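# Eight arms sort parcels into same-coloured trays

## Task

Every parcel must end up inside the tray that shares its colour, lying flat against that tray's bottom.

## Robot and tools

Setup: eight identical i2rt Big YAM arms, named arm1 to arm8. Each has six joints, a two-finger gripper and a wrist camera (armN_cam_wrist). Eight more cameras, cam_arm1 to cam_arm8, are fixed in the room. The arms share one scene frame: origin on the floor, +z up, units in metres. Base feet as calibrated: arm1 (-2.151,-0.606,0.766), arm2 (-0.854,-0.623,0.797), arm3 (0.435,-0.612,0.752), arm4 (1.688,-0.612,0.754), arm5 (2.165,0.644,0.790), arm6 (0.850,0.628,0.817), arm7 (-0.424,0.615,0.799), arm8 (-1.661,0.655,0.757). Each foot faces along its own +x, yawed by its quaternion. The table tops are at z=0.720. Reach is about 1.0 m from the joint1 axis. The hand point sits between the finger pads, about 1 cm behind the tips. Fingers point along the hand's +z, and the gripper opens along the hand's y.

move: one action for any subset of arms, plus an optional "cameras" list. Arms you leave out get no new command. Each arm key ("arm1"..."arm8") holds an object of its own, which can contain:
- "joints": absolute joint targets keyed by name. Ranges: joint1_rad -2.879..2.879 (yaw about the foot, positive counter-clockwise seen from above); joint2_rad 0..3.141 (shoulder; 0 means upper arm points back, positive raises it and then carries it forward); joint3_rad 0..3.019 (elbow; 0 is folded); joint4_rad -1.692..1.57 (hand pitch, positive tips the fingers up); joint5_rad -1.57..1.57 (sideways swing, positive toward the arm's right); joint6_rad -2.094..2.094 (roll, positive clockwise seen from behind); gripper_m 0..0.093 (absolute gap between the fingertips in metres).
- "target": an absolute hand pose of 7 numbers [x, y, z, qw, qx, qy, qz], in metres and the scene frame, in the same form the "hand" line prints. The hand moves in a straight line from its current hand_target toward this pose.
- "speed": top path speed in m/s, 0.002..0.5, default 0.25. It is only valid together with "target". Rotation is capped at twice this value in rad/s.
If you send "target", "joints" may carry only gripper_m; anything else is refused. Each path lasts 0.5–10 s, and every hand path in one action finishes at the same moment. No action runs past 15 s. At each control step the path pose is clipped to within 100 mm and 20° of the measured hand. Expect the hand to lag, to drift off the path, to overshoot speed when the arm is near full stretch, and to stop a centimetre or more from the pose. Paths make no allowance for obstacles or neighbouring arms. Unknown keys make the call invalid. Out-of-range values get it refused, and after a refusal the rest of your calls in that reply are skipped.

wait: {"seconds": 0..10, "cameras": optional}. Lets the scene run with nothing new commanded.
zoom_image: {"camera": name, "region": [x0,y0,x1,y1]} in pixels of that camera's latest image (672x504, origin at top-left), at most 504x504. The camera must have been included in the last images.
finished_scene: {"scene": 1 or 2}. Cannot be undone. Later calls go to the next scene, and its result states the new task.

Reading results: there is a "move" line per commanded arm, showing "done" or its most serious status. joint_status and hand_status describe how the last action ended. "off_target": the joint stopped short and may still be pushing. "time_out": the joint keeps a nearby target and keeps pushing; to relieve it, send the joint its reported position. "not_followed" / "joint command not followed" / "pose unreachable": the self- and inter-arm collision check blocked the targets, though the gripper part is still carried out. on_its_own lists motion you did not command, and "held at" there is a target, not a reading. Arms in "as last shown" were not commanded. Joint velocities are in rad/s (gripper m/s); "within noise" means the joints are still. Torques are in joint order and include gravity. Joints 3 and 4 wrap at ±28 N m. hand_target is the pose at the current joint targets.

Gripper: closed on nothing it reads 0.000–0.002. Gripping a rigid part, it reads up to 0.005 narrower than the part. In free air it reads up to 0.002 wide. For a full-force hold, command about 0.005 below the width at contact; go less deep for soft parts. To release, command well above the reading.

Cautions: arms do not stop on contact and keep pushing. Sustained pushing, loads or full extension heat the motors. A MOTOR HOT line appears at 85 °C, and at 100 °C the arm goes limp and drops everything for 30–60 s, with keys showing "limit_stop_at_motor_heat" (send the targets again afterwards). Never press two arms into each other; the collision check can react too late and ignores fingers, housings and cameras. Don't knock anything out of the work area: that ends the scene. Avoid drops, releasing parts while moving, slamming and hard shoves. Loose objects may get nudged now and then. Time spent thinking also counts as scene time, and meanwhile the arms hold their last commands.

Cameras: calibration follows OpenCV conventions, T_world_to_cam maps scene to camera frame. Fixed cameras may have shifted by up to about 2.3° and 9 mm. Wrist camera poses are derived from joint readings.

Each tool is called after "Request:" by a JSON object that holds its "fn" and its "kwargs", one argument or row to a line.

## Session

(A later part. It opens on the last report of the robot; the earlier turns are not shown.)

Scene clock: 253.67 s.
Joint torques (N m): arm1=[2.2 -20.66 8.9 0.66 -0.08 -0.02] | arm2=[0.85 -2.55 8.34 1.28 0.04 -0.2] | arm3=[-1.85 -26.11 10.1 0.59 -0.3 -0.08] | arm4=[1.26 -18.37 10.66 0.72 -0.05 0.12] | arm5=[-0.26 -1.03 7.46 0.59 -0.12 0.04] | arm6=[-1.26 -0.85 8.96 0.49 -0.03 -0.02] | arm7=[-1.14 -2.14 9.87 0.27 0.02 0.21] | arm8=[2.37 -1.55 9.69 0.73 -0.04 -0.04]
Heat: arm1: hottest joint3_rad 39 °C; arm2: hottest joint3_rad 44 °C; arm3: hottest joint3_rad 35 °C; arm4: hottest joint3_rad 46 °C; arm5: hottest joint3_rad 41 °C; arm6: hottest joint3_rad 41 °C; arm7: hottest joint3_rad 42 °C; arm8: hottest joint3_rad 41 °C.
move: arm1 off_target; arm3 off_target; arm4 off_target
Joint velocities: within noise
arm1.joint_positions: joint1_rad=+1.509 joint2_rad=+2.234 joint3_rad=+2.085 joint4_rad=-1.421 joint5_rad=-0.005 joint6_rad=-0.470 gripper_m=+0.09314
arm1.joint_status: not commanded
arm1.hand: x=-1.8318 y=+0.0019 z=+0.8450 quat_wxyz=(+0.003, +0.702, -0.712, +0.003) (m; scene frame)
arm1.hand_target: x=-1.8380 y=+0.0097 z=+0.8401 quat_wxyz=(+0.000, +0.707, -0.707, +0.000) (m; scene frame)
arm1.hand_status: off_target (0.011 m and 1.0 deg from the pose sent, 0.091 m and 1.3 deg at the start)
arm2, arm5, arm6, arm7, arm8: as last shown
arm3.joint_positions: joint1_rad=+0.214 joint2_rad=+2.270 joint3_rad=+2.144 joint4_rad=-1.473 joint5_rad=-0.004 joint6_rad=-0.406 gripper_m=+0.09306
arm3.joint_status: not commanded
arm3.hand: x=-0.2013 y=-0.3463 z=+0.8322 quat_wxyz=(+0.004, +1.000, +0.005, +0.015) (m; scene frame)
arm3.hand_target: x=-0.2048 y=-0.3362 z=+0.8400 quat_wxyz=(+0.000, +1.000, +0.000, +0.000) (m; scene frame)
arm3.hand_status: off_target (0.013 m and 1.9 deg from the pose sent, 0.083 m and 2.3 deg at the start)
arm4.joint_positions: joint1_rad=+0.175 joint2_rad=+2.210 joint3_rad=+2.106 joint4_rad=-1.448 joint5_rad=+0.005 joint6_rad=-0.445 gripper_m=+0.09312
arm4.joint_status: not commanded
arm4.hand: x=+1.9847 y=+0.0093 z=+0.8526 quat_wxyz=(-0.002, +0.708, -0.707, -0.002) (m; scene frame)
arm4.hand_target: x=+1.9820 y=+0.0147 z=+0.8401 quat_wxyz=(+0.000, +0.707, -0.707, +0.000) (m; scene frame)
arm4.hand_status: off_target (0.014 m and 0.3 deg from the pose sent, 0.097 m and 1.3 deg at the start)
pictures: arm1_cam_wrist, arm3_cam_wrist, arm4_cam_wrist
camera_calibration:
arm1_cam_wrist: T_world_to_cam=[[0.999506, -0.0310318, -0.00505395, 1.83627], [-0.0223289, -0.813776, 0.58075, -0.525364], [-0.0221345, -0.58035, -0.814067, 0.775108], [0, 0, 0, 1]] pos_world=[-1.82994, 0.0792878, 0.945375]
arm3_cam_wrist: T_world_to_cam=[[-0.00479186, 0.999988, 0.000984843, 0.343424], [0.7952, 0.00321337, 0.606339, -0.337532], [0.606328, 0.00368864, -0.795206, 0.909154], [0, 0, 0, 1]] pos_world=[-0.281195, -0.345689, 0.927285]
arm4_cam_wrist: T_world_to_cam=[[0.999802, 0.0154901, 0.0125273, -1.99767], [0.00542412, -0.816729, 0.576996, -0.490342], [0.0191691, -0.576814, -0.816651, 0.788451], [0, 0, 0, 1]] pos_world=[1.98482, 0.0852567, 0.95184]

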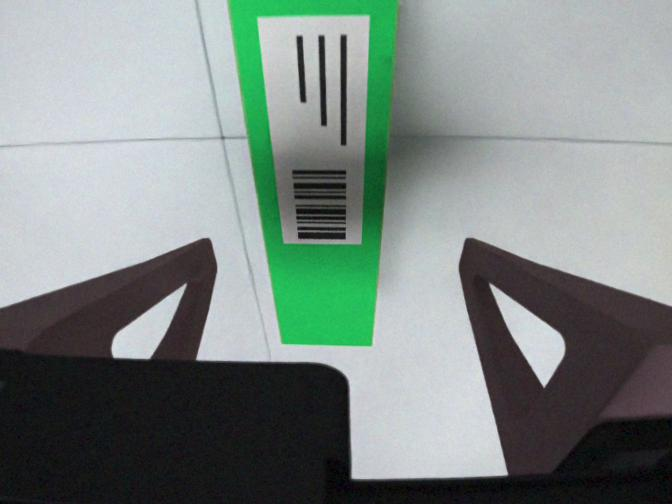

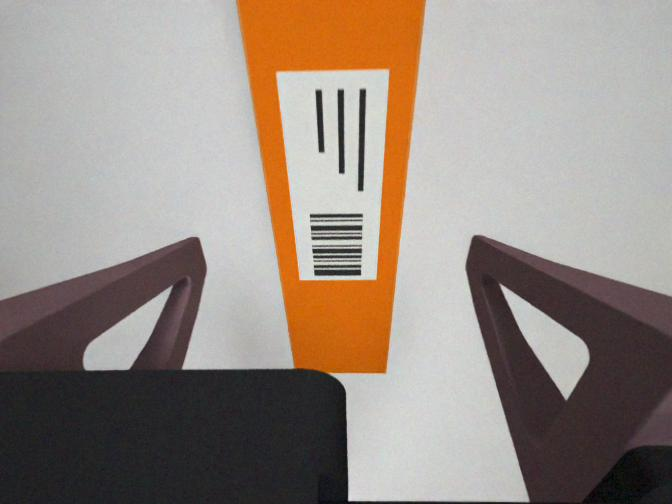

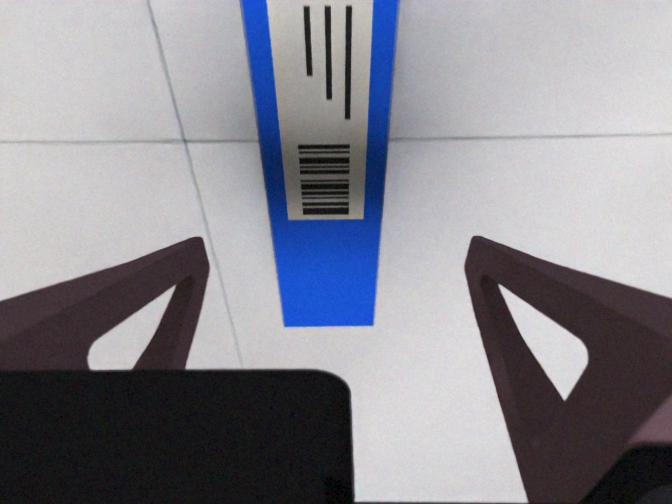

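Request:
{"fn": "move", "kwargs": {
  "arm1": {"target":[-1.841,0.01,0.766,0,-0.7071,0.7071,0],"speed":0.2},
  "arm4": {"target":[1.981,0.017,0.764,0,-0.7071,0.7071,0],"speed":0.2},
  "arm3": {"target":[-0.205,-0.336,0.768,0,1,0,0],"speed":0.2},
  "cameras": []
}}

Request:
{"fn": "move", "kwargs": {
  "arm1": {"joints":{"gripper_m":0.045}},
  "arm4": {"joints":{"gripper_m":0.045}},
  "arm3": {"joints":{"gripper_m":0.045}},
  "cameras": []
}}

Request:
{"fn": "move", "kwargs": {
  "arm1": {"target":[-1.841,0.0,0.95,0,-0.7071,0.7071,0],"speed":0.25},
  "arm4": {"target":[1.981,0.0,0.95,0,-0.7071,0.7071,0],"speed":0.25},
  "arm3": {"target":[-0.2,-0.336,0.95,0,1,0,0],"speed":0.25},
  "cameras": []
}}

Request:
{"fn": "move", "kwargs": {
  "arm1": {"joints":{"joint2_rad":0.75,"joint3_rad":1.0,"joint4_rad":-1.5}},
  "arm4": {"joints":{"joint2_rad":0.75,"joint3_rad":1.0,"joint4_rad":-1.5}},
  "arm3": {"joints":{"joint2_rad":0.75,"joint3_rad":1.0,"joint4_rad":-1.5}},
  "cameras": []
}}

Request:
{"fn": "move", "kwargs": {
  "arm1": {"joints":{"joint1_rad":-1.55,"joint6_rad":0.0}},
  "arm4": {"joints":{"joint1_rad":-1.881,"joint6_rad":0.0}},
  "arm3": {"joints":{"joint1_rad":2.18,"joint6_rad":-0.05}},
  "cameras": []
}}

Request:
{"fn": "move", "kwargs": {
  "arm1": {"target":[-2.42,-1.238,0.93,0,0.839,0.545,0],"speed":0.3},
  "arm4": {"target":[2.114,-1.184,0.93,0,0.454,0.891,0],"speed":0.3},
  "arm3": {"target":[0.425,-1.295,0.93,0,0.688,0.725,0],"speed":0.3},
  "cameras": ["arm1_cam_wrist","arm4_cam_wrist","arm3_cam_wrist"]
}}

Scene clock: 276.50 s.
Joint torques (N m): arm1=[2.08 -20.37 8.16 0.75 -0.07 0] | arm2=[0.85 -2.55 8.34 1.29 0.04 -0.19] | arm3=[-1.61 -25.23 9.39 0.62 -0.3 -0.08] | arm4=[0.97 -18.55 10.09 0.76 -0.05 0.12] | arm5=[-0.15 -0.67 7.28 0.55 -0.09 0.04] | arm6=[-1.32 -0.79 8.99 0.49 -0.04 -0.02] | arm7=[-1.03 -2.02 9.84 0.23 0.02 0.22] | arm8=[2.37 -1.79 9.69 0.64 -0.04 -0.05]
Heat: arm1: hottest joint3_rad 38 °C; arm2: hottest joint3_rad 42 °C; arm3: hottest joint2_rad 34 °C; arm4: hottest joint3_rad 45 °C; arm5: hottest joint3_rad 41 °C; arm6: hottest joint3_rad 39 °C; arm7: hottest joint3_rad 42 °C; arm8: hottest joint3_rad 39 °C.
move: arm1 off_target; arm3 done; arm4 off_target
Joint velocities: within noise
arm1.joint_positions: joint1_rad=+1.514 joint2_rad=+2.279 joint3_rad=+1.988 joint4_rad=-1.264 joint5_rad=-0.005 joint6_rad=-0.470 gripper_m=+0.09314
arm1.joint_status: not commanded
arm1.hand: x=-1.8332 y=+0.0056 z=+0.7788 quat_wxyz=(-0.004, +0.703, -0.711, +0.000) (m; scene frame)
arm1.hand_target: x=-1.8411 y=+0.0097 z=+0.7662 quat_wxyz=(+0.000, +0.707, -0.707, +0.000) (m; scene frame)
arm1.hand_status: off_target (0.016 m and 0.8 deg from the pose sent, 0.080 m and 1.0 deg at the start)
arm2, arm5, arm6, arm8: as last shown
arm3.joint_positions: joint1_rad=+0.214 joint2_rad=+2.308 joint3_rad=+2.043 joint4_rad=-1.318 joint5_rad=-0.004 joint6_rad=-0.406 gripper_m=+0.09306
arm3.joint_status: not commanded
arm3.hand: x=-0.2034 y=-0.3450 z=+0.7689 quat_wxyz=(+0.001, +1.000, +0.005, +0.008) (m; scene frame)
arm3.hand_target: x=-0.2049 y=-0.3361 z=+0.7680 quat_wxyz=(+0.000, +1.000, +0.000, +0.000) (m; scene frame)
arm3.hand_status: done (0.009 m and 1.1 deg from the pose sent, 0.065 m and 1.9 deg at the start)
arm4.joint_positions: joint1_rad=+0.175 joint2_rad=+2.266 joint3_rad=+2.008 joint4_rad=-1.291 joint5_rad=+0.005 joint6_rad=-0.443 gripper_m=+0.09312
arm4.joint_status: not commanded
arm4.hand: x=+1.9856 y=+0.0124 z=+0.7783 quat_wxyz=(-0.003, +0.707, -0.707, -0.002) (m; scene frame)
arm4.hand_target: x=+1.9810 y=+0.0166 z=+0.7641 quat_wxyz=(+0.000, +0.707, -0.707, +0.000) (m; scene frame)
arm4.hand_status: off_target (0.016 m and 0.4 deg from the pose sent, 0.089 m and 0.3 deg at the start)
arm7.joint_positions: joint1_rad=-1.014 joint2_rad=+0.749 joint3_rad=+1.007 joint4_rad=-1.489 joint5_rad=-0.002 joint6_rad=-0.099 gripper_m=+0.09310
arm7.joint_status: not commanded
arm7.hand: x=-0.4435 y=+0.3729 z=+1.1024 quat_wxyz=(-0.108, -0.691, -0.703, +0.128) (m; scene frame)
arm7.hand_target: x=-0.4458 y=+0.3764 z=+1.0982 quat_wxyz=(-0.101, -0.699, -0.698, +0.122) (m; scene frame)
arm7.hand_status: not commanded
pictures: none
No camera images: "cameras" was empty.

Scene clock: 277.13 s.
Joint torques (N m): arm1=[1.96 -20.31 8.05 0.77 -0.04 0.02] | arm2=[0.85 -2.55 8.34 1.29 0.05 -0.19] | arm3=[-1.79 -24.82 9.32 0.62 -0.27 -0.07] | arm4=[0.97 -18.55 10.21 0.76 -0.05 0.11] | arm5=[-0.03 -0.38 7.38 0.49 -0.11 0.04] | arm6=[-1.26 -0.79 8.96 0.5 -0.04 -0.02] | arm7=[-1.08 -2.08 9.78 0.27 0.01 0.2] | arm8=[2.32 -1.55 9.72 0.65 -0.04 -0.04]
Heat: arm1: hottest joint3_rad 38 °C; arm2: hottest joint3_rad 42 °C; arm3: hottest joint2_rad 34 °C; arm4: hottest joint3_rad 45 °C; arm5: hottest joint3_rad 41 °C; arm6: hottest joint3_rad 39 °C; arm7: hottest joint3_rad 42 °C; arm8: hottest joint3_rad 39 °C.
move: arm1 off_target; arm3 off_target; arm4 off_target
Joint velocities: within noise
arm1.joint_positions: joint1_rad=+1.514 joint2_rad=+2.279 joint3_rad=+1.988 joint4_rad=-1.264 joint5_rad=-0.006 joint6_rad=-0.470 gripper_m=+0.05909
arm1.joint_status: gripper_m off_target (ended at +0.05912, target +0.04500)
arm1.hand: x=-1.8333 y=+0.0057 z=+0.7788 quat_wxyz=(-0.004, +0.703, -0.711, +0.000) (m; scene frame)
arm1.hand_target: x=-1.8410 y=+0.0096 z=+0.7662 quat_wxyz=(+0.000, +0.707, -0.707, +0.000) (m; scene frame)
arm1.hand_status: not commanded
arm2, arm5, arm6, arm7, arm8: as last shown
arm3.joint_positions: joint1_rad=+0.214 joint2_rad=+2.308 joint3_rad=+2.043 joint4_rad=-1.318 joint5_rad=-0.004 joint6_rad=-0.406 gripper_m=+0.05846
arm3.joint_status: gripper_m off_target (ended at +0.05849, target +0.04500)
arm3.hand: x=-0.2034 y=-0.3450 z=+0.7689 quat_wxyz=(+0.001, +1.000, +0.005, +0.008) (m; scene frame)
arm3.hand_target: x=-0.2049 y=-0.3361 z=+0.7680 quat_wxyz=(+0.000, +1.000, +0.000, +0.000) (m; scene frame)
arm3.hand_status: not commanded
arm4.joint_positions: joint1_rad=+0.175 joint2_rad=+2.266 joint3_rad=+2.008 joint4_rad=-1.291 joint5_rad=+0.005 joint6_rad=-0.442 gripper_m=+0.05851
arm4.joint_status: gripper_m off_target (ended at +0.05854, target +0.04500)
arm4.hand: x=+1.9856 y=+0.0124 z=+0.7783 quat_wxyz=(-0.003, +0.707, -0.707, -0.002) (m; scene frame)
arm4.hand_target: x=+1.9810 y=+0.0166 z=+0.7641 quat_wxyz=(+0.000, +0.707, -0.707, +0.000) (m; scene frame)
arm4.hand_status: not commanded
pictures: none
No camera images: "cameras" was empty.

Scene clock: 278.93 s.
Joint torques (N m): arm1=[1.61 -19.02 12.86 -0.14 -0.03 -0.06] | arm2=[0.85 -2.49 8.34 1.29 0.04 -0.19] | arm3=[-2.14 -26.7 14.3 -0.35 -0.25 -0.13] | arm4=[0.21 -17.49 15.12 -0.27 -0.05 0.03] | arm5=[0.03 -0.79 7.39 0.61 -0.07 0.07] | arm6=[-1.38 -0.79 8.98 0.49 -0.03 -0.02] | arm7=[-1.14 -2.2 9.85 0.24 0.02 0.21] | arm8=[2.37 -1.61 9.8 0.72 -0.04 -0.04]
Heat: arm1: hottest joint3_rad 38 °C; arm2: hottest joint3_rad 42 °C; arm3: hottest joint2_rad 34 °C; arm4: hottest joint3_rad 45 °C; arm5: hottest joint3_rad 41 °C; arm6: hottest joint3_rad 39 °C; arm7: hottest joint3_rad 42 °C; arm8: hottest joint3_rad 39 °C.
move: arm1 off_target; arm3 off_target; arm4 off_target
Joint velocities: within noise
arm1.joint_positions: joint1_rad=+1.514 joint2_rad=+2.166 joint3_rad=+2.224 joint4_rad=-1.642 joint5_rad=-0.006 joint6_rad=-0.470 gripper_m=+0.05909
arm1.joint_status: not commanded
arm1.hand: x=-1.8435 y=-0.0112 z=+0.9429 quat_wxyz=(+0.010, +0.703, -0.711, +0.004) (m; scene frame)
arm1.hand_target: x=-1.8412 y=-0.0006 z=+0.9500 quat_wxyz=(-0.001, +0.707, -0.707, +0.000) (m; scene frame)
arm1.hand_status: off_target (0.013 m and 1.3 deg from the pose sent, 0.172 m and 0.7 deg at the start)
arm2, arm5, arm6, arm7, arm8: as last shown
arm3.joint_positions: joint1_rad=+0.214 joint2_rad=+2.238 joint3_rad=+2.301 joint4_rad=-1.672 joint5_rad=-0.004 joint6_rad=-0.406 gripper_m=+0.05846
arm3.joint_status: not commanded
arm3.hand: x=-0.1942 y=-0.3499 z=+0.9138 quat_wxyz=(+0.007, +1.000, +0.005, +0.020) (m; scene frame)
arm3.hand_target: x=-0.1979 y=-0.3371 z=+0.9495 quat_wxyz=(-0.006, +1.000, +0.000, -0.012) (m; scene frame)
arm3.hand_status: off_target (0.039 m and 2.4 deg from the pose sent, 0.181 m and 1.0 deg at the start; pose on its path clipped on 12 of 54 steps; a joint's target at an end of its range on 26 of 54 steps)
arm4.joint_positions: joint1_rad=+0.175 joint2_rad=+2.146 joint3_rad=+2.235 joint4_rad=-1.668 joint5_rad=+0.005 joint6_rad=-0.442 gripper_m=+0.05853
arm4.joint_status: not commanded
arm4.hand: x=+1.9756 y=-0.0111 z=+0.9435 quat_wxyz=(+0.011, +0.707, -0.707, +0.003) (m; scene frame)
arm4.hand_target: x=+1.9808 y=-0.0008 z=+0.9498 quat_wxyz=(-0.001, +0.707, -0.707, +0.000) (m; scene frame)
arm4.hand_status: off_target (0.014 m and 1.3 deg from the pose sent, 0.172 m and 0.4 deg at the start)
pictures: none
No camera images: "cameras" was empty.

Scene clock: 280.83 s.
Joint torques (N m): arm1=[1.26 -1.08 8.2 1.03 -0.04 -0.06] | arm2=[0.85 -2.55 8.34 1.28 0.04 -0.19] | arm3=[-1.96 -3.37 9.81 1.01 -0.25 -0.11] | arm4=[0.03 -1.61 10.02 1.22 -0.05 0.05] | arm5=[0.03 -0.85 7.43 0.64 -0.11 0.03] | arm6=[-1.26 -0.85 8.96 0.5 -0.03 -0.02] | arm7=[-1.14 -2.14 9.84 0.28 0 0.21] | arm8=[2.49 -1.61 9.74 0.66 -0.03 -0.07]
Heat: arm1: hottest joint3_rad 38 °C; arm2: hottest joint3_rad 42 °C; arm3: hottest joint2_rad 34 °C; arm4: hottest joint3_rad 45 °C; arm5: hottest joint3_rad 41 °C; arm6: hottest joint3_rad 39 °C; arm7: hottest joint3_rad 42 °C; arm8: hottest joint3_rad 39 °C.
move: arm1 done; arm3 done; arm4 done
Joint velocities: within noise
arm1.joint_positions: joint1_rad=+1.514 joint2_rad=+0.752 joint3_rad=+1.010 joint4_rad=-1.509 joint5_rad=-0.006 joint6_rad=-0.470 gripper_m=+0.05909
arm1.joint_status: all done
arm1.hand: x=-2.0426 y=-0.3913 z=+1.0671 quat_wxyz=(-0.148, +0.696, -0.701, -0.047) (m; scene frame)
arm1.hand_target: x=-2.0436 y=-0.3906 z=+1.0636 quat_wxyz=(-0.149, +0.699, -0.698, -0.047) (m; scene frame)
arm1.hand_status: not commanded
arm2, arm5, arm6, arm7, arm8: as last shown
arm3.joint_positions: joint1_rad=+0.214 joint2_rad=+0.755 joint3_rad=+0.996 joint4_rad=-1.511 joint5_rad=-0.004 joint6_rad=-0.406 gripper_m=+0.05846
arm3.joint_status: all done
arm3.hand: x=+0.2157 y=-0.5225 z=+1.0467 quat_wxyz=(-0.059, +0.989, +0.005, -0.136) (m; scene frame)
arm3.hand_target: x=+0.2147 y=-0.5185 z=+1.0505 quat_wxyz=(-0.064, +0.987, +0.001, -0.145) (m; scene frame)
arm3.hand_status: not commanded
arm4.joint_positions: joint1_rad=+0.175 joint2_rad=+0.758 joint3_rad=+1.007 joint4_rad=-1.510 joint5_rad=+0.005 joint6_rad=-0.442 gripper_m=+0.05853
arm4.joint_status: all done
arm4.hand: x=+1.7948 y=-0.3935 z=+1.0504 quat_wxyz=(-0.139, +0.698, -0.700, -0.050) (m; scene frame)
arm4.hand_target: x=+1.7950 y=-0.3937 z=+1.0500 quat_wxyz=(-0.144, +0.698, -0.700, -0.051) (m; scene frame)
arm4.hand_status: not commanded
pictures: none
No camera images: "cameras" was empty.

Scene clock: 283.63 s.
Joint torques (N m): arm1=[0.44 -0.85 8.2 1.21 0.01 0.06] | arm2=[0.85 -2.55 8.34 1.29 0.04 -0.19] | arm3=[0.56 -3.55 9.81 0.96 -0.14 0.12] | arm4=[-1.14 -1.44 10.02 1.25 -0.08 0.11] | arm5=[0.03 -0.09 7.3 0.55 -0.06 0.06] | arm6=[-1.32 -0.85 8.96 0.47 -0.03 -0.02] | arm7=[-1.2 -2.02 9.83 0.27 0 0.2] | arm8=[2.26 -1.79 9.74 0.61 -0.04 -0.07]
Heat: arm1: hottest joint3_rad 38 °C; arm2: hottest joint3_rad 42 °C; arm3: hottest joint2_rad 34 °C; arm4: hottest joint3_rad 45 °C; arm5: hottest joint3_rad 41 °C; arm6: hottest joint3_rad 39 °C; arm7: hottest joint3_rad 42 °C; arm8: hottest joint3_rad 39 °C.
move: arm1 done; arm3 done; arm4 done
Joint velocities: within noise
arm1.joint_positions: joint1_rad=-1.537 joint2_rad=+0.752 joint3_rad=+1.010 joint4_rad=-1.509 joint5_rad=-0.006 joint6_rad=-0.006 gripper_m=+0.05913
arm1.joint_status: all done
arm1.hand: x=-2.2425 y=-0.8238 z=+1.0709 quat_wxyz=(-0.096, -0.818, -0.552, +0.133) (m; scene frame)
arm1.hand_target: x=-2.2451 y=-0.8229 z=+1.0674 quat_wxyz=(-0.096, -0.823, -0.544, +0.133) (m; scene frame)
arm1.hand_status: not commanded
arm2, arm5, arm6, arm7, arm8: as last shown
arm3.joint_positions: joint1_rad=+2.166 joint2_rad=+0.755 joint3_rad=+0.996 joint4_rad=-1.511 joint5_rad=-0.007 joint6_rad=-0.066 gripper_m=+0.05845
arm3.joint_status: all done
arm3.hand: x=+0.4307 y=-0.8497 z=+1.0460 quat_wxyz=(+0.104, +0.682, +0.717, -0.104) (m; scene frame)
arm3.hand_target: x=+0.4341 y=-0.8522 z=+1.0498 quat_wxyz=(+0.113, +0.681, +0.715, -0.109) (m; scene frame)
arm3.hand_status: not commanded
arm4.joint_positions: joint1_rad=-1.869 joint2_rad=+0.758 joint3_rad=+1.007 joint4_rad=-1.510 joint5_rad=+0.007 joint6_rad=-0.007 gripper_m=+0.05856
arm4.joint_status: all done
arm4.hand: x=+1.8351 y=-0.7991 z=+1.0539 quat_wxyz=(-0.134, -0.434, -0.888, +0.079) (m; scene frame)
arm4.hand_target: x=+1.8329 y=-0.8007 z=+1.0535 quat_wxyz=(-0.138, -0.441, -0.883, +0.081) (m; scene frame)
arm4.hand_status: not commanded
pictures: none
No camera images: "cameras" was empty.

Scene clock: 286.47 s.
Joint torques (N m): arm1=[0.85 -19.49 12.74 -0.21 0.18 0.06] | arm2=[0.85 -2.49 8.34 1.29 0.04 -0.19] | arm3=[-0.21 -23.18 14.45 -0.27 0.04 -0.03] | arm4=[-1.79 -18.55 14.82 -0.18 -0.15 0.12] | arm5=[-0.32 -0.44 7.3 0.5 -0.07 0.05] | arm6=[-1.26 -0.79 8.96 0.49 -0.04 -0.02] | arm7=[-1.14 -1.9 9.81 0.28 0.02 0.21] | arm8=[2.37 -1.44 9.78 0.62 -0.03 -0.04]
Heat: arm1: hottest joint3_rad 38 °C; arm2: hottest joint3_rad 42 °C; arm3: hottest joint2_rad 34 °C; arm4: hottest joint3_rad 46 °C; arm5: hottest joint3_rad 41 °C; arm6: hottest joint3_rad 39 °C; arm7: hottest joint3_rad 42 °C; arm8: hottest joint3_rad 39 °C.
move: arm1 off_target; arm3 off_target; arm4 off_target
Joint velocities: within noise
arm1.joint_positions: joint1_rad=-1.537 joint2_rad=+2.205 joint3_rad=+2.217 joint4_rad=-1.607 joint5_rad=+0.004 joint6_rad=+0.013 gripper_m=+0.05913
arm1.joint_status: not commanded
arm1.hand: x=-2.4103 y=-1.2301 z=+0.9257 quat_wxyz=(+0.003, -0.834, -0.551, -0.007) (m; scene frame)
arm1.hand_target: x=-2.4197 y=-1.2374 z=+0.9300 quat_wxyz=(+0.000, -0.839, -0.545, +0.001) (m; scene frame)
arm1.hand_status: off_target (0.013 m and 1.3 deg from the pose sent, 0.472 m and 18.9 deg at the start)
arm2, arm7: as last shown
arm3.joint_positions: joint1_rad=+2.166 joint2_rad=+2.184 joint3_rad=+2.216 joint4_rad=-1.631 joint5_rad=+0.001 joint6_rad=-0.066 gripper_m=+0.05845
arm3.joint_status: not commanded
arm3.hand: x=+0.4233 y=-1.2826 z=+0.9148 quat_wxyz=(-0.010, +0.689, +0.724, +0.014) (m; scene frame)
arm3.hand_target: x=+0.4250 y=-1.2940 z=+0.9300 quat_wxyz=(+0.001, +0.688, +0.725, -0.001) (m; scene frame)
arm3.hand_status: off_target (0.020 m and 2.0 deg from the pose sent, 0.460 m and 16.9 deg at the start)
arm4.joint_positions: joint1_rad=-1.875 joint2_rad=+2.287 joint3_rad=+2.412 joint4_rad=-1.684 joint5_rad=-0.013 joint6_rad=-0.004 gripper_m=+0.05856
arm4.joint_status: not commanded
arm4.hand: x=+2.1154 y=-1.1698 z=+0.9276 quat_wxyz=(-0.005, -0.444, -0.896, +0.004) (m; scene frame)
arm4.hand_target: x=+2.1133 y=-1.1831 z=+0.9296 quat_wxyz=(-0.013, -0.454, -0.891, +0.007) (m; scene frame)
arm4.hand_status: off_target (0.014 m and 1.5 deg from the pose sent, 0.491 m and 17.9 deg at the start; a joint's target at an end of its range on 25 of 85 steps)
arm5.joint_positions: joint1_rad=+1.575 joint2_rad=+0.752 joint3_rad=+0.996 joint4_rad=-1.493 joint5_rad=+0.000 joint6_rad=-0.258 gripper_m=+0.09288
arm5.joint_status: not commanded
arm5.hand: x=+2.1022 y=+0.4101 z=+1.0866 quat_wxyz=(+0.080, +0.698, +0.699, -0.135) (m; scene frame)
arm5.hand_target: x=+2.1042 y=+0.4112 z=+1.0883 quat_wxyz=(+0.080, +0.699, +0.698, -0.134) (m; scene frame)
arm5.hand_status: not commanded
arm6.joint_positions: joint1_rad=-1.133 joint2_rad=+0.756 joint3_rad=+0.997 joint4_rad=-1.495 joint5_rad=+0.001 joint6_rad=-0.195 gripper_m=+0.09290
arm6.joint_status: not commanded
arm6.hand: x=+0.8068 y=+0.3919 z=+1.1141 quat_wxyz=(-0.088, -0.693, -0.704, +0.131) (m; scene frame)
arm6.hand_target: x=+0.8052 y=+0.3939 z=+1.1166 quat_wxyz=(-0.090, -0.698, -0.698, +0.132) (m; scene frame)
arm6.hand_status: not commanded
arm8.joint_positions: joint1_rad=+0.334 joint2_rad=+0.758 joint3_rad=+1.006 joint4_rad=-1.506 joint5_rad=-0.002 joint6_rad=-0.263 gripper_m=+0.09293
arm8.joint_status: not commanded
arm8.hand: x=-1.7256 y=+0.4250 z=+1.0574 quat_wxyz=(-0.078, -0.702, -0.695, +0.135) (m; scene frame)
arm8.hand_target: x=-1.7242 y=+0.4253 z=+1.0574 quat_wxyz=(-0.080, -0.698, -0.698, +0.139) (m; scene frame)
arm8.hand_status: not commanded
pictures: arm1_cam_wrist, arm3_cam_wrist, arm4_cam_wrist
camera_calibration:
arm1_cam_wrist: T_world_to_cam=[[-0.913562, 0.406637, -0.00708235, -1.69419], [0.325236, 0.740918, 0.58759, 1.15612], [0.244183, 0.534497, -0.809128, 2.12164], [0, 0, 0, 1]] pos_world=[-2.44183, -1.30168, 1.02535]
arm3_cam_wrist: T_world_to_cam=[[-0.998969, -0.0452819, 0.00315186, 0.360748], [-0.0339568, 0.79159, 0.610108, 0.477402], [-0.0301219, 0.609373, -0.792312, 1.64314], [0, 0, 0, 1]] pos_world=[0.426082, -1.36285, 1.00947]
arm4_cam_wrist: T_world_to_cam=[[-0.786806, -0.617034, 0.0143421, 0.926728], [-0.500098, 0.65097, 0.571087, 1.29443], [-0.361716, 0.442162, -0.820765, 2.16862], [0, 0, 0, 1]] pos_world=[2.16093, -1.2297, 1.0274]

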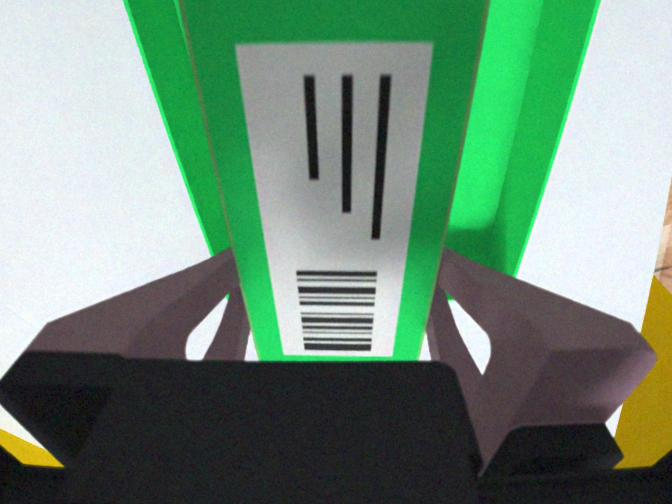

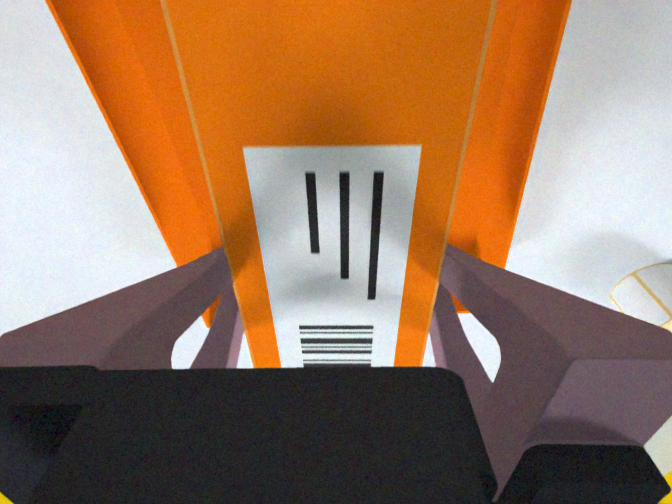

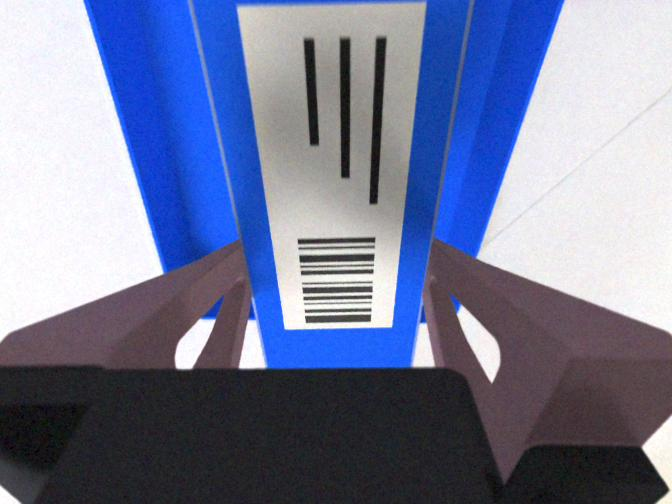

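Request:
{"fn": "move", "kwargs": {
  "arm1": {"target":[-2.436,-1.230,0.855,0,0.839,0.545,0],"speed":0.25},
  "arm4": {"target":[2.116,-1.169,0.855,0,0.454,0.891,0],"speed":0.25},
  "arm3": {"target":[0.414,-1.289,0.855,0,0.688,0.725,0],"speed":0.25},
  "cameras": ["arm1_cam_wrist","arm4_cam_wrist","arm3_cam_wrist","cam_arm4"]
}}

Scene clock: 306.57 s.
Joint torques (N m): arm1=[0.97 -20.72 8.46 0.85 0.16 -0.06] | arm2=[0.85 -2.49 8.32 1.28 0.04 -0.19] | arm3=[-1.49 -24.82 9.57 0.65 0.04 -0.21] | arm4=[-0.26 -20.13 10.02 0.65 -0.15 0.12] | arm5=[-0.32 -0.67 7.46 0.58 -0.09 0.06] | arm6=[-1.32 -0.85 8.98 0.5 -0.03 -0.02] | arm7=[-1.2 -2.02 9.83 0.28 0.02 0.21] | arm8=[2.55 -1.55 9.74 0.66 -0.05 -0.05]
Heat: arm1: hottest joint3_rad 39 °C; arm2: hottest joint3_rad 41 °C; arm3: hottest joint3_rad 36 °C; arm4: hottest joint3_rad 51 °C; arm5: hottest joint3_rad 40 °C; arm6: hottest joint3_rad 38 °C; arm7: hottest joint3_rad 42 °C; arm8: hottest joint3_rad 38 °C.
move: arm1 done; arm3 off_target; arm4 done
Joint velocities: within noise
arm1.joint_positions: joint1_rad=-1.564 joint2_rad=+2.230 joint3_rad=+2.097 joint4_rad=-1.446 joint5_rad=+0.005 joint6_rad=+0.002 gripper_m=+0.05913
arm1.joint_status: not commanded
arm1.hand: x=-2.4301 y=-1.2301 z=+0.8633 quat_wxyz=(-0.001, -0.839, -0.544, +0.000) (m; scene frame)
arm1.hand_target: x=-2.4360 y=-1.2298 z=+0.8551 quat_wxyz=(+0.000, -0.839, -0.545, +0.000) (m; scene frame)
arm1.hand_status: done (0.010 m and 0.1 deg from the pose sent, 0.075 m and 1.3 deg at the start)
arm2.joint_positions: joint1_rad=-1.608 joint2_rad=+0.754 joint3_rad=+1.004 joint4_rad=-1.506 joint5_rad=+0.001 joint6_rad=+0.406 gripper_m=+0.09292
arm2.joint_status: not commanded
arm2.hand: x=-0.7003 y=-0.4408 z=+1.0975 quat_wxyz=(-0.126, +0.228, -0.961, -0.094) (m; scene frame)
arm2.hand_target: x=-0.7016 y=-0.4396 z=+1.0969 quat_wxyz=(-0.129, +0.238, -0.958, -0.095) (m; scene frame)
arm2.hand_status: not commanded
arm3.joint_positions: joint1_rad=+2.166 joint2_rad=+2.194 joint3_rad=+2.060 joint4_rad=-1.456 joint5_rad=+0.002 joint6_rad=-0.066 gripper_m=+0.05845
arm3.joint_status: not commanded
arm3.hand: x=+0.4235 y=-1.2840 z=+0.8488 quat_wxyz=(-0.007, +0.689, +0.725, +0.011) (m; scene frame)
arm3.hand_target: x=+0.4139 y=-1.2888 z=+0.8550 quat_wxyz=(+0.000, +0.689, +0.725, +0.000) (m; scene frame)
arm3.hand_status: off_target (0.012 m and 1.5 deg from the pose sent, 0.061 m and 2.0 deg at the start)
arm4.joint_positions: joint1_rad=-1.875 joint2_rad=+2.283 joint3_rad=+2.228 joint4_rad=-1.520 joint5_rad=-0.013 joint6_rad=+0.013 gripper_m=+0.05856
arm4.joint_status: not commanded
arm4.hand: x=+2.1131 y=-1.1685 z=+0.8602 quat_wxyz=(+0.002, -0.451, -0.892, +0.000) (m; scene frame)
arm4.hand_target: x=+2.1160 y=-1.1690 z=+0.8552 quat_wxyz=(+0.000, -0.454, -0.891, +0.000) (m; scene frame)
arm4.hand_status: done (0.006 m and 0.4 deg from the pose sent, 0.073 m and 1.5 deg at the start)
arm5, arm6, arm7, arm8: as last shown
pictures: arm1_cam_wrist, arm3_cam_wrist, arm4_cam_wrist, cam_arm4
camera_calibration:
arm1_cam_wrist: T_world_to_cam=[[-0.906772, 0.421562, -0.00701148, -1.67784], [0.341536, 0.744186, 0.574056, 1.2545], [0.247218, 0.518143, -0.818786, 2.0716], [0, 0, 0, 1]] pos_world=[-2.46201, -1.29965, 0.964277]
arm3_cam_wrist: T_world_to_cam=[[-0.998967, -0.0452159, 0.00449367, 0.360054], [-0.0333803, 0.797366, 0.602573, 0.53233], [-0.030829, 0.6018, -0.798051, 1.58711], [0, 0, 0, 1]] pos_world=[0.42638, -1.3633, 0.944206]
arm4_cam_wrist: T_world_to_cam=[[-0.796835, -0.604032, 0.014122, 0.963276], [-0.483856, 0.651948, 0.583822, 1.28681], [-0.361854, 0.458376, -0.811759, 2.12341], [0, 0, 0, 1]] pos_world=[2.15857, -1.23041, 0.958827]

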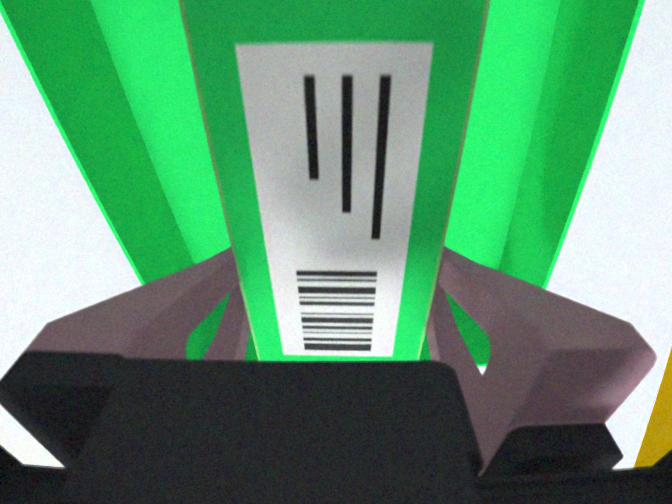

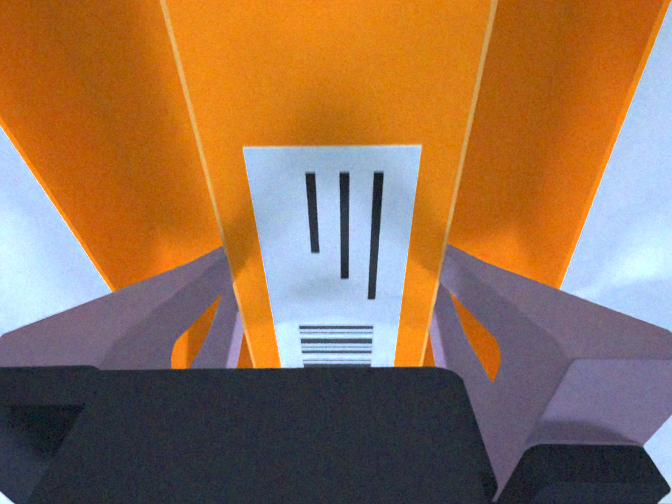

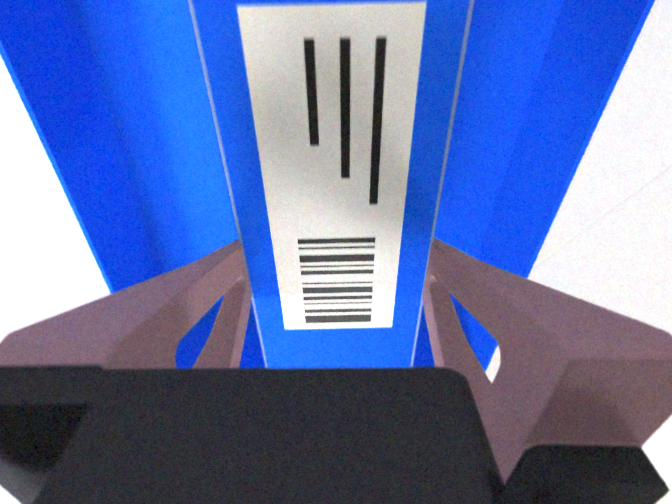

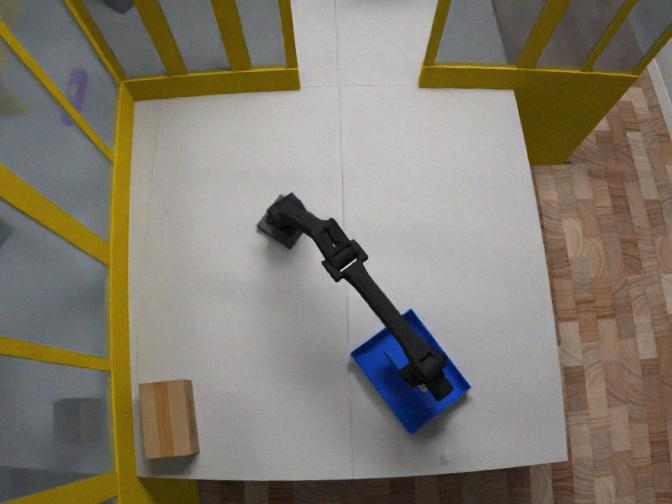

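Request:
{"fn": "move", "kwargs": {
  "arm1": {"target":[-2.436,-1.230,0.80,0,0.839,0.545,0],"speed":0.2},
  "arm4": {"target":[2.118,-1.170,0.80,0,0.454,0.891,0],"speed":0.2},
  "arm3": {"target":[0.417,-1.289,0.80,0,0.688,0.725,0],"speed":0.2},
  "cameras": []
}}

Request:
{"fn": "move", "kwargs": {
  "arm1": {"target":[-2.436,-1.230,0.772,0,0.839,0.545,0],"speed":0.08},
  "arm4": {"target":[2.118,-1.170,0.772,0,0.454,0.891,0],"speed":0.08},
  "arm3": {"target":[0.417,-1.289,0.770,0,0.688,0.725,0],"speed":0.08},
  "cameras": []
}}

Request:
{"fn": "move", "kwargs": {
  "arm1": {"joints":{"gripper_m":0.093}},
  "arm4": {"joints":{"gripper_m":0.093}},
  "arm3": {"joints":{"gripper_m":0.093}},
  "cameras": []
}}

Request:
{"fn": "move", "kwargs": {
  "arm1": {"target":[-2.436,-1.230,0.93,0,0.839,0.545,0],"speed":0.25},
  "arm4": {"target":[2.11,-1.170,0.93,0,0.454,0.891,0],"speed":0.25},
  "arm3": {"target":[0.417,-1.289,0.93,0,0.688,0.725,0],"speed":0.25},
  "cameras": []
}}

Request:
{"fn": "move", "kwargs": {
  "arm1": {"joints":{"joint2_rad":0.75,"joint3_rad":1.0,"joint4_rad":-1.5}},
  "arm4": {"joints":{"joint2_rad":0.75,"joint3_rad":1.0,"joint4_rad":-1.5}},
  "arm3": {"joints":{"joint2_rad":0.75,"joint3_rad":1.0,"joint4_rad":-1.5}},
  "cameras": []
}}

Request:
{"fn": "move", "kwargs": {
  "arm3": {"joints":{"joint1_rad":-1.407,"joint6_rad":-0.45}},
  "cameras": []
}}

Request:
{"fn": "move", "kwargs": {
  "arm3": {"target":[0.735,0.01,0.93,0,-0.7071,0.7071,0],"speed":0.3},
  "cameras": ["arm3_cam_wrist"]
}}

Scene clock: 330.97 s.
Joint torques (N m): arm1=[0.97 -20.13 8.17 0.79 0.15 -0.09] | arm2=[0.85 -2.55 8.34 1.29 0.04 -0.19] | arm3=[-1.14 -24 9.32 0.58 0.02 -0.16] | arm4=[-0.09 -18.55 9.88 0.77 -0.14 0.12] | arm5=[-0.5 -0.21 7.31 0.66 -0.07 0.04] | arm6=[-1.2 -0.85 8.95 0.51 -0.03 -0.02] | arm7=[-1.2 -1.96 9.88 0.24 0.03 0.2] | arm8=[2.37 -1.67 9.73 0.68 -0.04 -0.04]
Heat: arm1: hottest joint3_rad 40 °C; arm2: hottest joint3_rad 40 °C; arm3: hottest joint2_rad 34 °C; arm4: hottest joint3_rad 48 °C; arm5: hottest joint3_rad 40 °C; arm6: hottest joint3_rad 38 °C; arm7: hottest joint3_rad 43 °C; arm8: hottest joint3_rad 37 °C.
move: arm1 off_target; arm3 done; arm4 off_target
Joint velocities: within noise
arm1.joint_positions: joint1_rad=-1.564 joint2_rad=+2.260 joint3_rad=+2.016 joint4_rad=-1.326 joint5_rad=+0.005 joint6_rad=+0.001 gripper_m=+0.05913
arm1.joint_status: not commanded
arm1.hand: x=-2.4305 y=-1.2320 z=+0.8127 quat_wxyz=(-0.003, -0.839, -0.545, +0.003) (m; scene frame)
arm1.hand_target: x=-2.4359 y=-1.2298 z=+0.8001 quat_wxyz=(+0.000, -0.839, -0.545, +0.000) (m; scene frame)
arm1.hand_status: off_target (0.014 m and 0.5 deg from the pose sent, 0.064 m and 0.1 deg at the start)
arm2, arm5, arm6, arm7, arm8: as last shown
arm3.joint_positions: joint1_rad=+2.166 joint2_rad=+2.217 joint3_rad=+1.971 joint4_rad=-1.334 joint5_rad=+0.002 joint6_rad=-0.066 gripper_m=+0.05845
arm3.joint_status: not commanded
arm3.hand: x=+0.4238 y=-1.2842 z=+0.8006 quat_wxyz=(-0.004, +0.689, +0.725, +0.007) (m; scene frame)
arm3.hand_target: x=+0.4169 y=-1.2889 z=+0.8001 quat_wxyz=(+0.000, +0.688, +0.725, +0.000) (m; scene frame)
arm3.hand_status: done (0.008 m and 0.9 deg from the pose sent, 0.050 m and 1.5 deg at the start)
arm4.joint_positions: joint1_rad=-1.875 joint2_rad=+2.291 joint3_rad=+2.138 joint4_rad=-1.400 joint5_rad=-0.013 joint6_rad=+0.015 gripper_m=+0.05856
arm4.joint_status: not commanded
arm4.hand: x=+2.1149 y=-1.1718 z=+0.8207 quat_wxyz=(-0.008, -0.452, -0.892, +0.005) (m; scene frame)
arm4.hand_target: x=+2.1176 y=-1.1695 z=+0.8001 quat_wxyz=(+0.000, -0.454, -0.891, +0.000) (m; scene frame)
arm4.hand_status: off_target (0.021 m and 1.1 deg from the pose sent, 0.060 m and 0.4 deg at the start)
pictures: none
No camera images: "cameras" was empty.

Scene clock: 332.07 s.
Joint torques (N m): arm1=[0.44 -20.07 7.79 0.69 0.17 -0.06] | arm2=[0.85 -2.55 8.34 1.29 0.05 -0.19] | arm3=[-1.26 -23.65 9.37 0.57 0.01 -0.16] | arm4=[0.03 -18.67 9.81 0.8 -0.14 0.12] | arm5=[-0.26 -0.73 7.31 0.54 -0.09 0.08] | arm6=[-1.26 -0.85 8.98 0.5 -0.03 -0.01] | arm7=[-1.03 -2.14 9.85 0.28 0.01 0.21] | arm8=[2.43 -1.55 9.72 0.64 -0.03 -0.06]
Heat: arm1: hottest joint3_rad 40 °C; arm2: hottest joint3_rad 40 °C; arm3: hottest joint2_rad 34 °C; arm4: hottest joint3_rad 48 °C; arm5: hottest joint3_rad 40 °C; arm6: hottest joint3_rad 38 °C; arm7: hottest joint3_rad 43 °C; arm8: hottest joint3_rad 37 °C.
move: arm1 off_target; arm3 done; arm4 off_target
Joint velocities: within noise
arm1.joint_positions: joint1_rad=-1.564 joint2_rad=+2.281 joint3_rad=+1.986 joint4_rad=-1.270 joint5_rad=+0.005 joint6_rad=+0.001 gripper_m=+0.05913
arm1.joint_status: not commanded
arm1.hand: x=-2.4310 y=-1.2335 z=+0.7881 quat_wxyz=(-0.005, -0.839, -0.545, +0.005) (m; scene frame)
arm1.hand_target: x=-2.4358 y=-1.2296 z=+0.7722 quat_wxyz=(+0.000, -0.839, -0.545, +0.000) (m; scene frame)
arm1.hand_status: off_target (0.017 m and 0.8 deg from the pose sent, 0.041 m and 0.5 deg at the start)
arm2, arm5, arm6, arm8: as last shown
arm3.joint_positions: joint1_rad=+2.166 joint2_rad=+2.241 joint3_rad=+1.936 joint4_rad=-1.272 joint5_rad=+0.002 joint6_rad=-0.066 gripper_m=+0.05845
arm3.joint_status: not commanded
arm3.hand: x=+0.4239 y=-1.2847 z=+0.7721 quat_wxyz=(-0.003, +0.689, +0.725, +0.006) (m; scene frame)
arm3.hand_target: x=+0.4169 y=-1.2889 z=+0.7700 quat_wxyz=(+0.000, +0.688, +0.725, +0.000) (m; scene frame)
arm3.hand_status: done (0.008 m and 0.8 deg from the pose sent, 0.032 m and 0.9 deg at the start)
arm4.joint_positions: joint1_rad=-1.875 joint2_rad=+2.311 joint3_rad=+2.100 joint4_rad=-1.342 joint5_rad=-0.013 joint6_rad=+0.016 gripper_m=+0.05856
arm4.joint_status: not commanded
arm4.hand: x=+2.1149 y=-1.1726 z=+0.7924 quat_wxyz=(-0.008, -0.453, -0.892, +0.005) (m; scene frame)
arm4.hand_target: x=+2.1176 y=-1.1696 z=+0.7723 quat_wxyz=(+0.000, -0.454, -0.891, +0.000) (m; scene frame)
arm4.hand_status: off_target (0.021 m and 1.1 deg from the pose sent, 0.049 m and 1.2 deg at the start)
arm7.joint_positions: joint1_rad=-1.014 joint2_rad=+0.749 joint3_rad=+1.007 joint4_rad=-1.489 joint5_rad=-0.002 joint6_rad=-0.099 gripper_m=+0.09310
arm7.joint_status: not commanded
arm7.hand: x=-0.4435 y=+0.3729 z=+1.1024 quat_wxyz=(-0.108, -0.691, -0.703, +0.128) (m; scene frame)
arm7.hand_target: x=-0.4458 y=+0.3764 z=+1.0982 quat_wxyz=(-0.101, -0.699, -0.698, +0.122) (m; scene frame)
arm7.hand_status: not commanded
pictures: none
No camera images: "cameras" was empty.

Scene clock: 332.70 s.
Joint torques (N m): arm1=[0.85 -20.31 7.75 0.75 0.17 -0.06] | arm2=[0.85 -2.55 8.34 1.29 0.04 -0.19] | arm3=[-1.38 -24 9.11 0.61 0.02 -0.17] | arm4=[0.03 -18.67 9.83 0.79 -0.14 0.12] | arm5=[-0.21 -0.26 7.36 0.55 -0.13 0.06] | arm6=[-1.32 -0.85 8.96 0.51 -0.04 -0.01] | arm7=[-1.26 -1.96 9.87 0.28 0.01 0.21] | arm8=[2.55 -1.79 9.73 0.68 -0.04 -0.06]
Heat: arm1: hottest joint3_rad 39 °C; arm2: hottest joint3_rad 40 °C; arm3: hottest joint2_rad 34 °C; arm4: hottest joint3_rad 48 °C; arm5: hottest joint3_rad 40 °C; arm6: hottest joint3_rad 38 °C; arm7: hottest joint3_rad 43 °C; arm8: hottest joint3_rad 37 °C.
move: arm1 done; arm3 done; arm4 done
Joint velocities: within noise
arm1.joint_positions: joint1_rad=-1.564 joint2_rad=+2.281 joint3_rad=+1.986 joint4_rad=-1.270 joint5_rad=+0.005 joint6_rad=+0.001 gripper_m=+0.09279
arm1.joint_status: all done
arm1.hand: x=-2.4310 y=-1.2335 z=+0.7881 quat_wxyz=(-0.005, -0.838, -0.545, +0.005) (m; scene frame)
arm1.hand_target: x=-2.4358 y=-1.2296 z=+0.7722 quat_wxyz=(+0.000, -0.839, -0.545, +0.000) (m; scene frame)
arm1.hand_status: not commanded
arm2, arm5, arm6, arm7, arm8: as last shown
arm3.joint_positions: joint1_rad=+2.166 joint2_rad=+2.241 joint3_rad=+1.936 joint4_rad=-1.272 joint5_rad=+0.002 joint6_rad=-0.066 gripper_m=+0.09287
arm3.joint_status: all done
arm3.hand: x=+0.4239 y=-1.2847 z=+0.7721 quat_wxyz=(-0.003, +0.689, +0.725, +0.006) (m; scene frame)
arm3.hand_target: x=+0.4169 y=-1.2889 z=+0.7700 quat_wxyz=(+0.000, +0.688, +0.725, +0.000) (m; scene frame)
arm3.hand_status: not commanded
arm4.joint_positions: joint1_rad=-1.875 joint2_rad=+2.311 joint3_rad=+2.100 joint4_rad=-1.342 joint5_rad=-0.013 joint6_rad=+0.016 gripper_m=+0.09281
arm4.joint_status: all done
arm4.hand: x=+2.1149 y=-1.1726 z=+0.7924 quat_wxyz=(-0.008, -0.453, -0.892, +0.005) (m; scene frame)
arm4.hand_target: x=+2.1176 y=-1.1696 z=+0.7723 quat_wxyz=(+0.000, -0.454, -0.891, +0.000) (m; scene frame)
arm4.hand_status: not commanded
pictures: none
No camera images: "cameras" was empty.

Scene clock: 334.43 s.
Joint torques (N m): arm1=[1.03 -19.43 12.57 -0.27 0.17 -0.05] | arm2=[0.85 -2.55 8.34 1.29 0.04 -0.2] | arm3=[-1.08 -24.06 14.27 -0.34 0.01 -0.16] | arm4=[-1.08 -17.85 14.8 -0.24 -0.14 0.01] | arm5=[-0.21 -0.32 7.45 0.55 -0.06 0.01] | arm6=[-1.26 -0.85 8.98 0.49 -0.03 -0.02] | arm7=[-1.2 -2.2 9.8 0.27 0 0.21] | arm8=[2.37 -1.38 9.72 0.64 -0.03 -0.07]
Heat: arm1: hottest joint3_rad 40 °C; arm2: hottest joint3_rad 40 °C; arm3: hottest joint2_rad 34 °C; arm4: hottest joint3_rad 48 °C; arm5: hottest joint3_rad 40 °C; arm6: hottest joint3_rad 38 °C; arm7: hottest joint3_rad 43 °C; arm8: hottest joint3_rad 37 °C.
move: arm1 off_target; arm3 off_target; arm4 off_target
Joint velocities: within noise
arm1.joint_positions: joint1_rad=-1.564 joint2_rad=+2.202 joint3_rad=+2.216 joint4_rad=-1.605 joint5_rad=+0.005 joint6_rad=+0.001 gripper_m=+0.09289
arm1.joint_status: not commanded
arm1.hand: x=-2.4273 y=-1.2228 z=+0.9267 quat_wxyz=(+0.003, -0.838, -0.545, -0.006) (m; scene frame)
arm1.hand_target: x=-2.4358 y=-1.2295 z=+0.9300 quat_wxyz=(+0.000, -0.839, -0.545, +0.001) (m; scene frame)
arm1.hand_status: off_target (0.012 m and 0.8 deg from the pose sent, 0.142 m and 0.8 deg at the start)
arm2, arm5, arm6, arm7, arm8: as last shown
arm3.joint_positions: joint1_rad=+2.166 joint2_rad=+2.171 joint3_rad=+2.178 joint4_rad=-1.615 joint5_rad=+0.002 joint6_rad=-0.066 gripper_m=+0.09297
arm3.joint_status: not commanded
arm3.hand: x=+0.4232 y=-1.2770 z=+0.9091 quat_wxyz=(-0.014, +0.689, +0.724, +0.017) (m; scene frame)
arm3.hand_target: x=+0.4169 y=-1.2877 z=+0.9301 quat_wxyz=(+0.000, +0.689, +0.725, -0.001) (m; scene frame)
arm3.hand_status: off_target (0.025 m and 2.5 deg from the pose sent, 0.158 m and 0.8 deg at the start; pose on its path clipped on 9 of 52 steps)
arm4.joint_positions: joint1_rad=-1.875 joint2_rad=+2.248 joint3_rad=+2.351 joint4_rad=-1.684 joint5_rad=-0.013 joint6_rad=+0.016 gripper_m=+0.09291
arm4.joint_status: not commanded
arm4.hand: x=+2.1071 y=-1.1587 z=+0.9308 quat_wxyz=(+0.005, -0.453, -0.892, -0.001) (m; scene frame)
arm4.hand_target: x=+2.1096 y=-1.1695 z=+0.9297 quat_wxyz=(-0.001, -0.454, -0.891, +0.001) (m; scene frame)
arm4.hand_status: off_target (0.012 m and 0.6 deg from the pose sent, 0.138 m and 1.1 deg at the start; a joint's target at an end of its range on 20 of 52 steps)
pictures: none
No camera images: "cameras" was empty.

Scene clock: 336.40 s.
Joint torques (N m): arm1=[0.79 -0.67 8.13 1.14 0.17 -0.06] | arm2=[0.85 -2.55 8.35 1.29 0.05 -0.19] | arm3=[-1.14 -3.31 9.62 0.92 0.02 -0.16] | arm4=[-0.73 -1.38 9.89 1.25 -0.14 0.01] | arm5=[-0.15 -0.21 7.34 0.65 -0.09 0.04] | arm6=[-1.26 -0.79 8.99 0.49 -0.03 -0.02] | arm7=[-1.2 -2.2 9.85 0.28 0.02 0.22] | arm8=[2.37 -1.61 9.69 0.61 -0.04 -0.04]
Heat: arm1: hottest joint3_rad 40 °C; arm2: hottest joint3_rad 40 °C; arm3: hottest joint2_rad 34 °C; arm4: hottest joint3_rad 48 °C; arm5: hottest joint3_rad 40 °C; arm6: hottest joint3_rad 38 °C; arm7: hottest joint3_rad 43 °C; arm8: hottest joint3_rad 37 °C.
move: arm1 done; arm3 done; arm4 done
Joint velocities: within noise
arm1.joint_positions: joint1_rad=-1.564 joint2_rad=+0.750 joint3_rad=+1.013 joint4_rad=-1.507 joint5_rad=+0.005 joint6_rad=+0.001 gripper_m=+0.09289
arm1.joint_status: all done
arm1.hand: x=-2.2502 y=-0.8207 z=+1.0725 quat_wxyz=(-0.092, -0.827, -0.537, +0.139) (m; scene frame)
arm1.hand_target: x=-2.2520 y=-0.8198 z=+1.0673 quat_wxyz=(-0.088, -0.828, -0.536, +0.138) (m; scene frame)
arm1.hand_status: not commanded
arm2, arm5, arm6, arm7, arm8: as last shown
arm3.joint_positions: joint1_rad=+2.166 joint2_rad=+0.753 joint3_rad=+0.998 joint4_rad=-1.509 joint5_rad=+0.002 joint6_rad=-0.066 gripper_m=+0.09297
arm3.joint_status: all done
arm3.hand: x=+0.4291 y=-0.8502 z=+1.0477 quat_wxyz=(+0.103, +0.682, +0.716, -0.109) (m; scene frame)
arm3.hand_target: x=+0.4266 y=-0.8521 z=+1.0498 quat_wxyz=(+0.105, +0.681, +0.716, -0.116) (m; scene frame)
arm3.hand_status: not commanded
arm4.joint_positions: joint1_rad=-1.875 joint2_rad=+0.757 joint3_rad=+1.008 joint4_rad=-1.509 joint5_rad=-0.013 joint6_rad=+0.016 gripper_m=+0.09291
arm4.joint_status: all done
arm4.hand: x=+1.8366 y=-0.7979 z=+1.0548 quat_wxyz=(-0.140, -0.445, -0.882, +0.069) (m; scene frame)
arm4.hand_target: x=+1.8355 y=-0.7986 z=+1.0534 quat_wxyz=(-0.144, -0.446, -0.881, +0.071) (m; scene frame)
arm4.hand_status: not commanded
pictures: none
No camera images: "cameras" was empty.

Scene clock: 339.60 s.
Joint torques (N m): arm1=[0.44 -0.62 8.03 1.13 0.15 -0.06] | arm2=[0.85 -2.55 8.34 1.29 0.05 -0.19] | arm3=[-1.73 -3.08 9.59 0.95 -0.12 -0.2] | arm4=[-0.73 -1.32 9.89 1.25 -0.14 0.01] | arm5=[-0.56 -0.09 7.27 0.64 -0.1 0.04] | arm6=[-1.26 -0.91 9.01 0.51 -0.04 -0.01] | arm7=[-1.14 -2.2 9.83 0.24 0.02 0.2] | arm8=[2.37 -1.55 9.77 0.7 -0.04 -0.05]
Heat: arm1: hottest joint3_rad 39 °C; arm2: hottest joint3_rad 40 °C; arm3: hottest joint2_rad 34 °C; arm4: hottest joint3_rad 48 °C; arm5: hottest joint3_rad 40 °C; arm6: hottest joint3_rad 38 °C; arm7: hottest joint3_rad 43 °C; arm8: hottest joint3_rad 37 °C.
move: arm3 done
Joint velocities: within noise
arm1, arm2, arm4, arm5, arm6, arm7, arm8: as last shown
arm3.joint_positions: joint1_rad=-1.393 joint2_rad=+0.753 joint3_rad=+0.998 joint4_rad=-1.509 joint5_rad=+0.005 joint6_rad=-0.434 gripper_m=+0.09300
arm3.joint_status: all done
arm3.hand: x=+0.5342 y=-0.3991 z=+1.0509 quat_wxyz=(-0.148, +0.699, -0.698, -0.050) (m; scene frame)
arm3.hand_target: x=+0.5381 y=-0.3989 z=+1.0531 quat_wxyz=(-0.156, +0.698, -0.697, -0.050) (m; scene frame)
arm3.hand_status: not commanded
pictures: none
No camera images: "cameras" was empty.

Scene clock: 342.43 s.
Joint torques (N m): arm1=[0.91 -0.21 7.94 1.05 0.16 -0.07] | arm2=[0.85 -2.55 8.34 1.29 0.05 -0.19] | arm3=[-1.73 -24.23 14.28 -0.46 -0.3 -0.21] | arm4=[-0.73 -1.38 9.89 1.25 -0.14 0] | arm5=[-0.67 -0.91 7.32 0.73 -0.07 0.04] | arm6=[-1.26 -0.85 8.96 0.5 -0.04 -0.02] | arm7=[-1.14 -2.08 9.91 0.29 0.02 0.21] | arm8=[2.32 -1.55 9.68 0.58 -0.04 -0.06]
Heat: arm1: hottest joint3_rad 39 °C; arm2: hottest joint3_rad 40 °C; arm3: hottest joint3_rad 35 °C; arm4: hottest joint3_rad 48 °C; arm5: hottest joint3_rad 40 °C; arm6: hottest joint3_rad 38 °C; arm7: hottest joint3_rad 43 °C; arm8: hottest joint3_rad 37 °C.
move: arm3 off_target
Joint velocities: within noise
arm1, arm2, arm4, arm7: as last shown
arm3.joint_positions: joint1_rad=-1.396 joint2_rad=+2.231 joint3_rad=+2.282 joint4_rad=-1.658 joint5_rad=+0.002 joint6_rad=-0.435 gripper_m=+0.09300
arm3.joint_status: not commanded
arm3.hand: x=+0.7224 y=+0.0036 z=+0.9182 quat_wxyz=(+0.013, +0.707, -0.707, +0.007) (m; scene frame)
arm3.hand_target: x=+0.7346 y=+0.0092 z=+0.9299 quat_wxyz=(-0.001, +0.707, -0.707, +0.000) (m; scene frame)
arm3.hand_status: off_target (0.018 m and 1.7 deg from the pose sent, 0.471 m and 18.0 deg at the start)
arm5.joint_positions: joint1_rad=+1.575 joint2_rad=+0.752 joint3_rad=+0.996 joint4_rad=-1.493 joint5_rad=+0.000 joint6_rad=-0.258 gripper_m=+0.09288
arm5.joint_status: not commanded
arm5.hand: x=+2.1022 y=+0.4101 z=+1.0866 quat_wxyz=(+0.080, +0.698, +0.699, -0.135) (m; scene frame)
arm5.hand_target: x=+2.1042 y=+0.4112 z=+1.0883 quat_wxyz=(+0.080, +0.699, +0.698, -0.134) (m; scene frame)
arm5.hand_status: not commanded
arm6.joint_positions: joint1_rad=-1.133 joint2_rad=+0.756 joint3_rad=+0.997 joint4_rad=-1.495 joint5_rad=+0.001 joint6_rad=-0.195 gripper_m=+0.09290
arm6.joint_status: not commanded
arm6.hand: x=+0.8068 y=+0.3919 z=+1.1141 quat_wxyz=(-0.088, -0.693, -0.704, +0.131) (m; scene frame)
arm6.hand_target: x=+0.8052 y=+0.3939 z=+1.1166 quat_wxyz=(-0.090, -0.698, -0.698, +0.132) (m; scene frame)
arm6.hand_status: not commanded
arm8.joint_positions: joint1_rad=+0.334 joint2_rad=+0.758 joint3_rad=+1.006 joint4_rad=-1.506 joint5_rad=-0.002 joint6_rad=-0.263 gripper_m=+0.09293
arm8.joint_status: not commanded
arm8.hand: x=-1.7256 y=+0.4250 z=+1.0574 quat_wxyz=(-0.078, -0.702, -0.695, +0.135) (m; scene frame)
arm8.hand_target: x=-1.7242 y=+0.4253 z=+1.0574 quat_wxyz=(-0.080, -0.698, -0.698, +0.139) (m; scene frame)
arm8.hand_status: not commanded
pictures: arm3_cam_wrist
camera_calibration:
arm3_cam_wrist: T_world_to_cam=[[0.999981, -0.00586353, 0.00176817, -0.725121], [-0.00573902, -0.796375, 0.604776, -0.54243], [-0.002138, -0.604775, -0.796393, 0.858987], [0, 0, 0, 1]] pos_world=[0.723831, 0.0832648, 1.01342]

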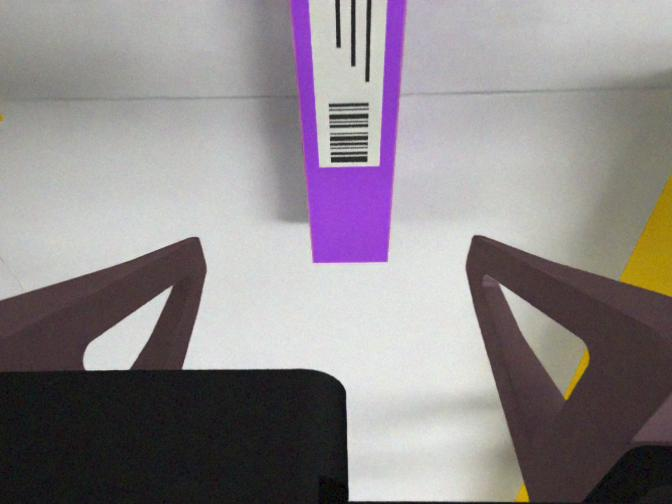

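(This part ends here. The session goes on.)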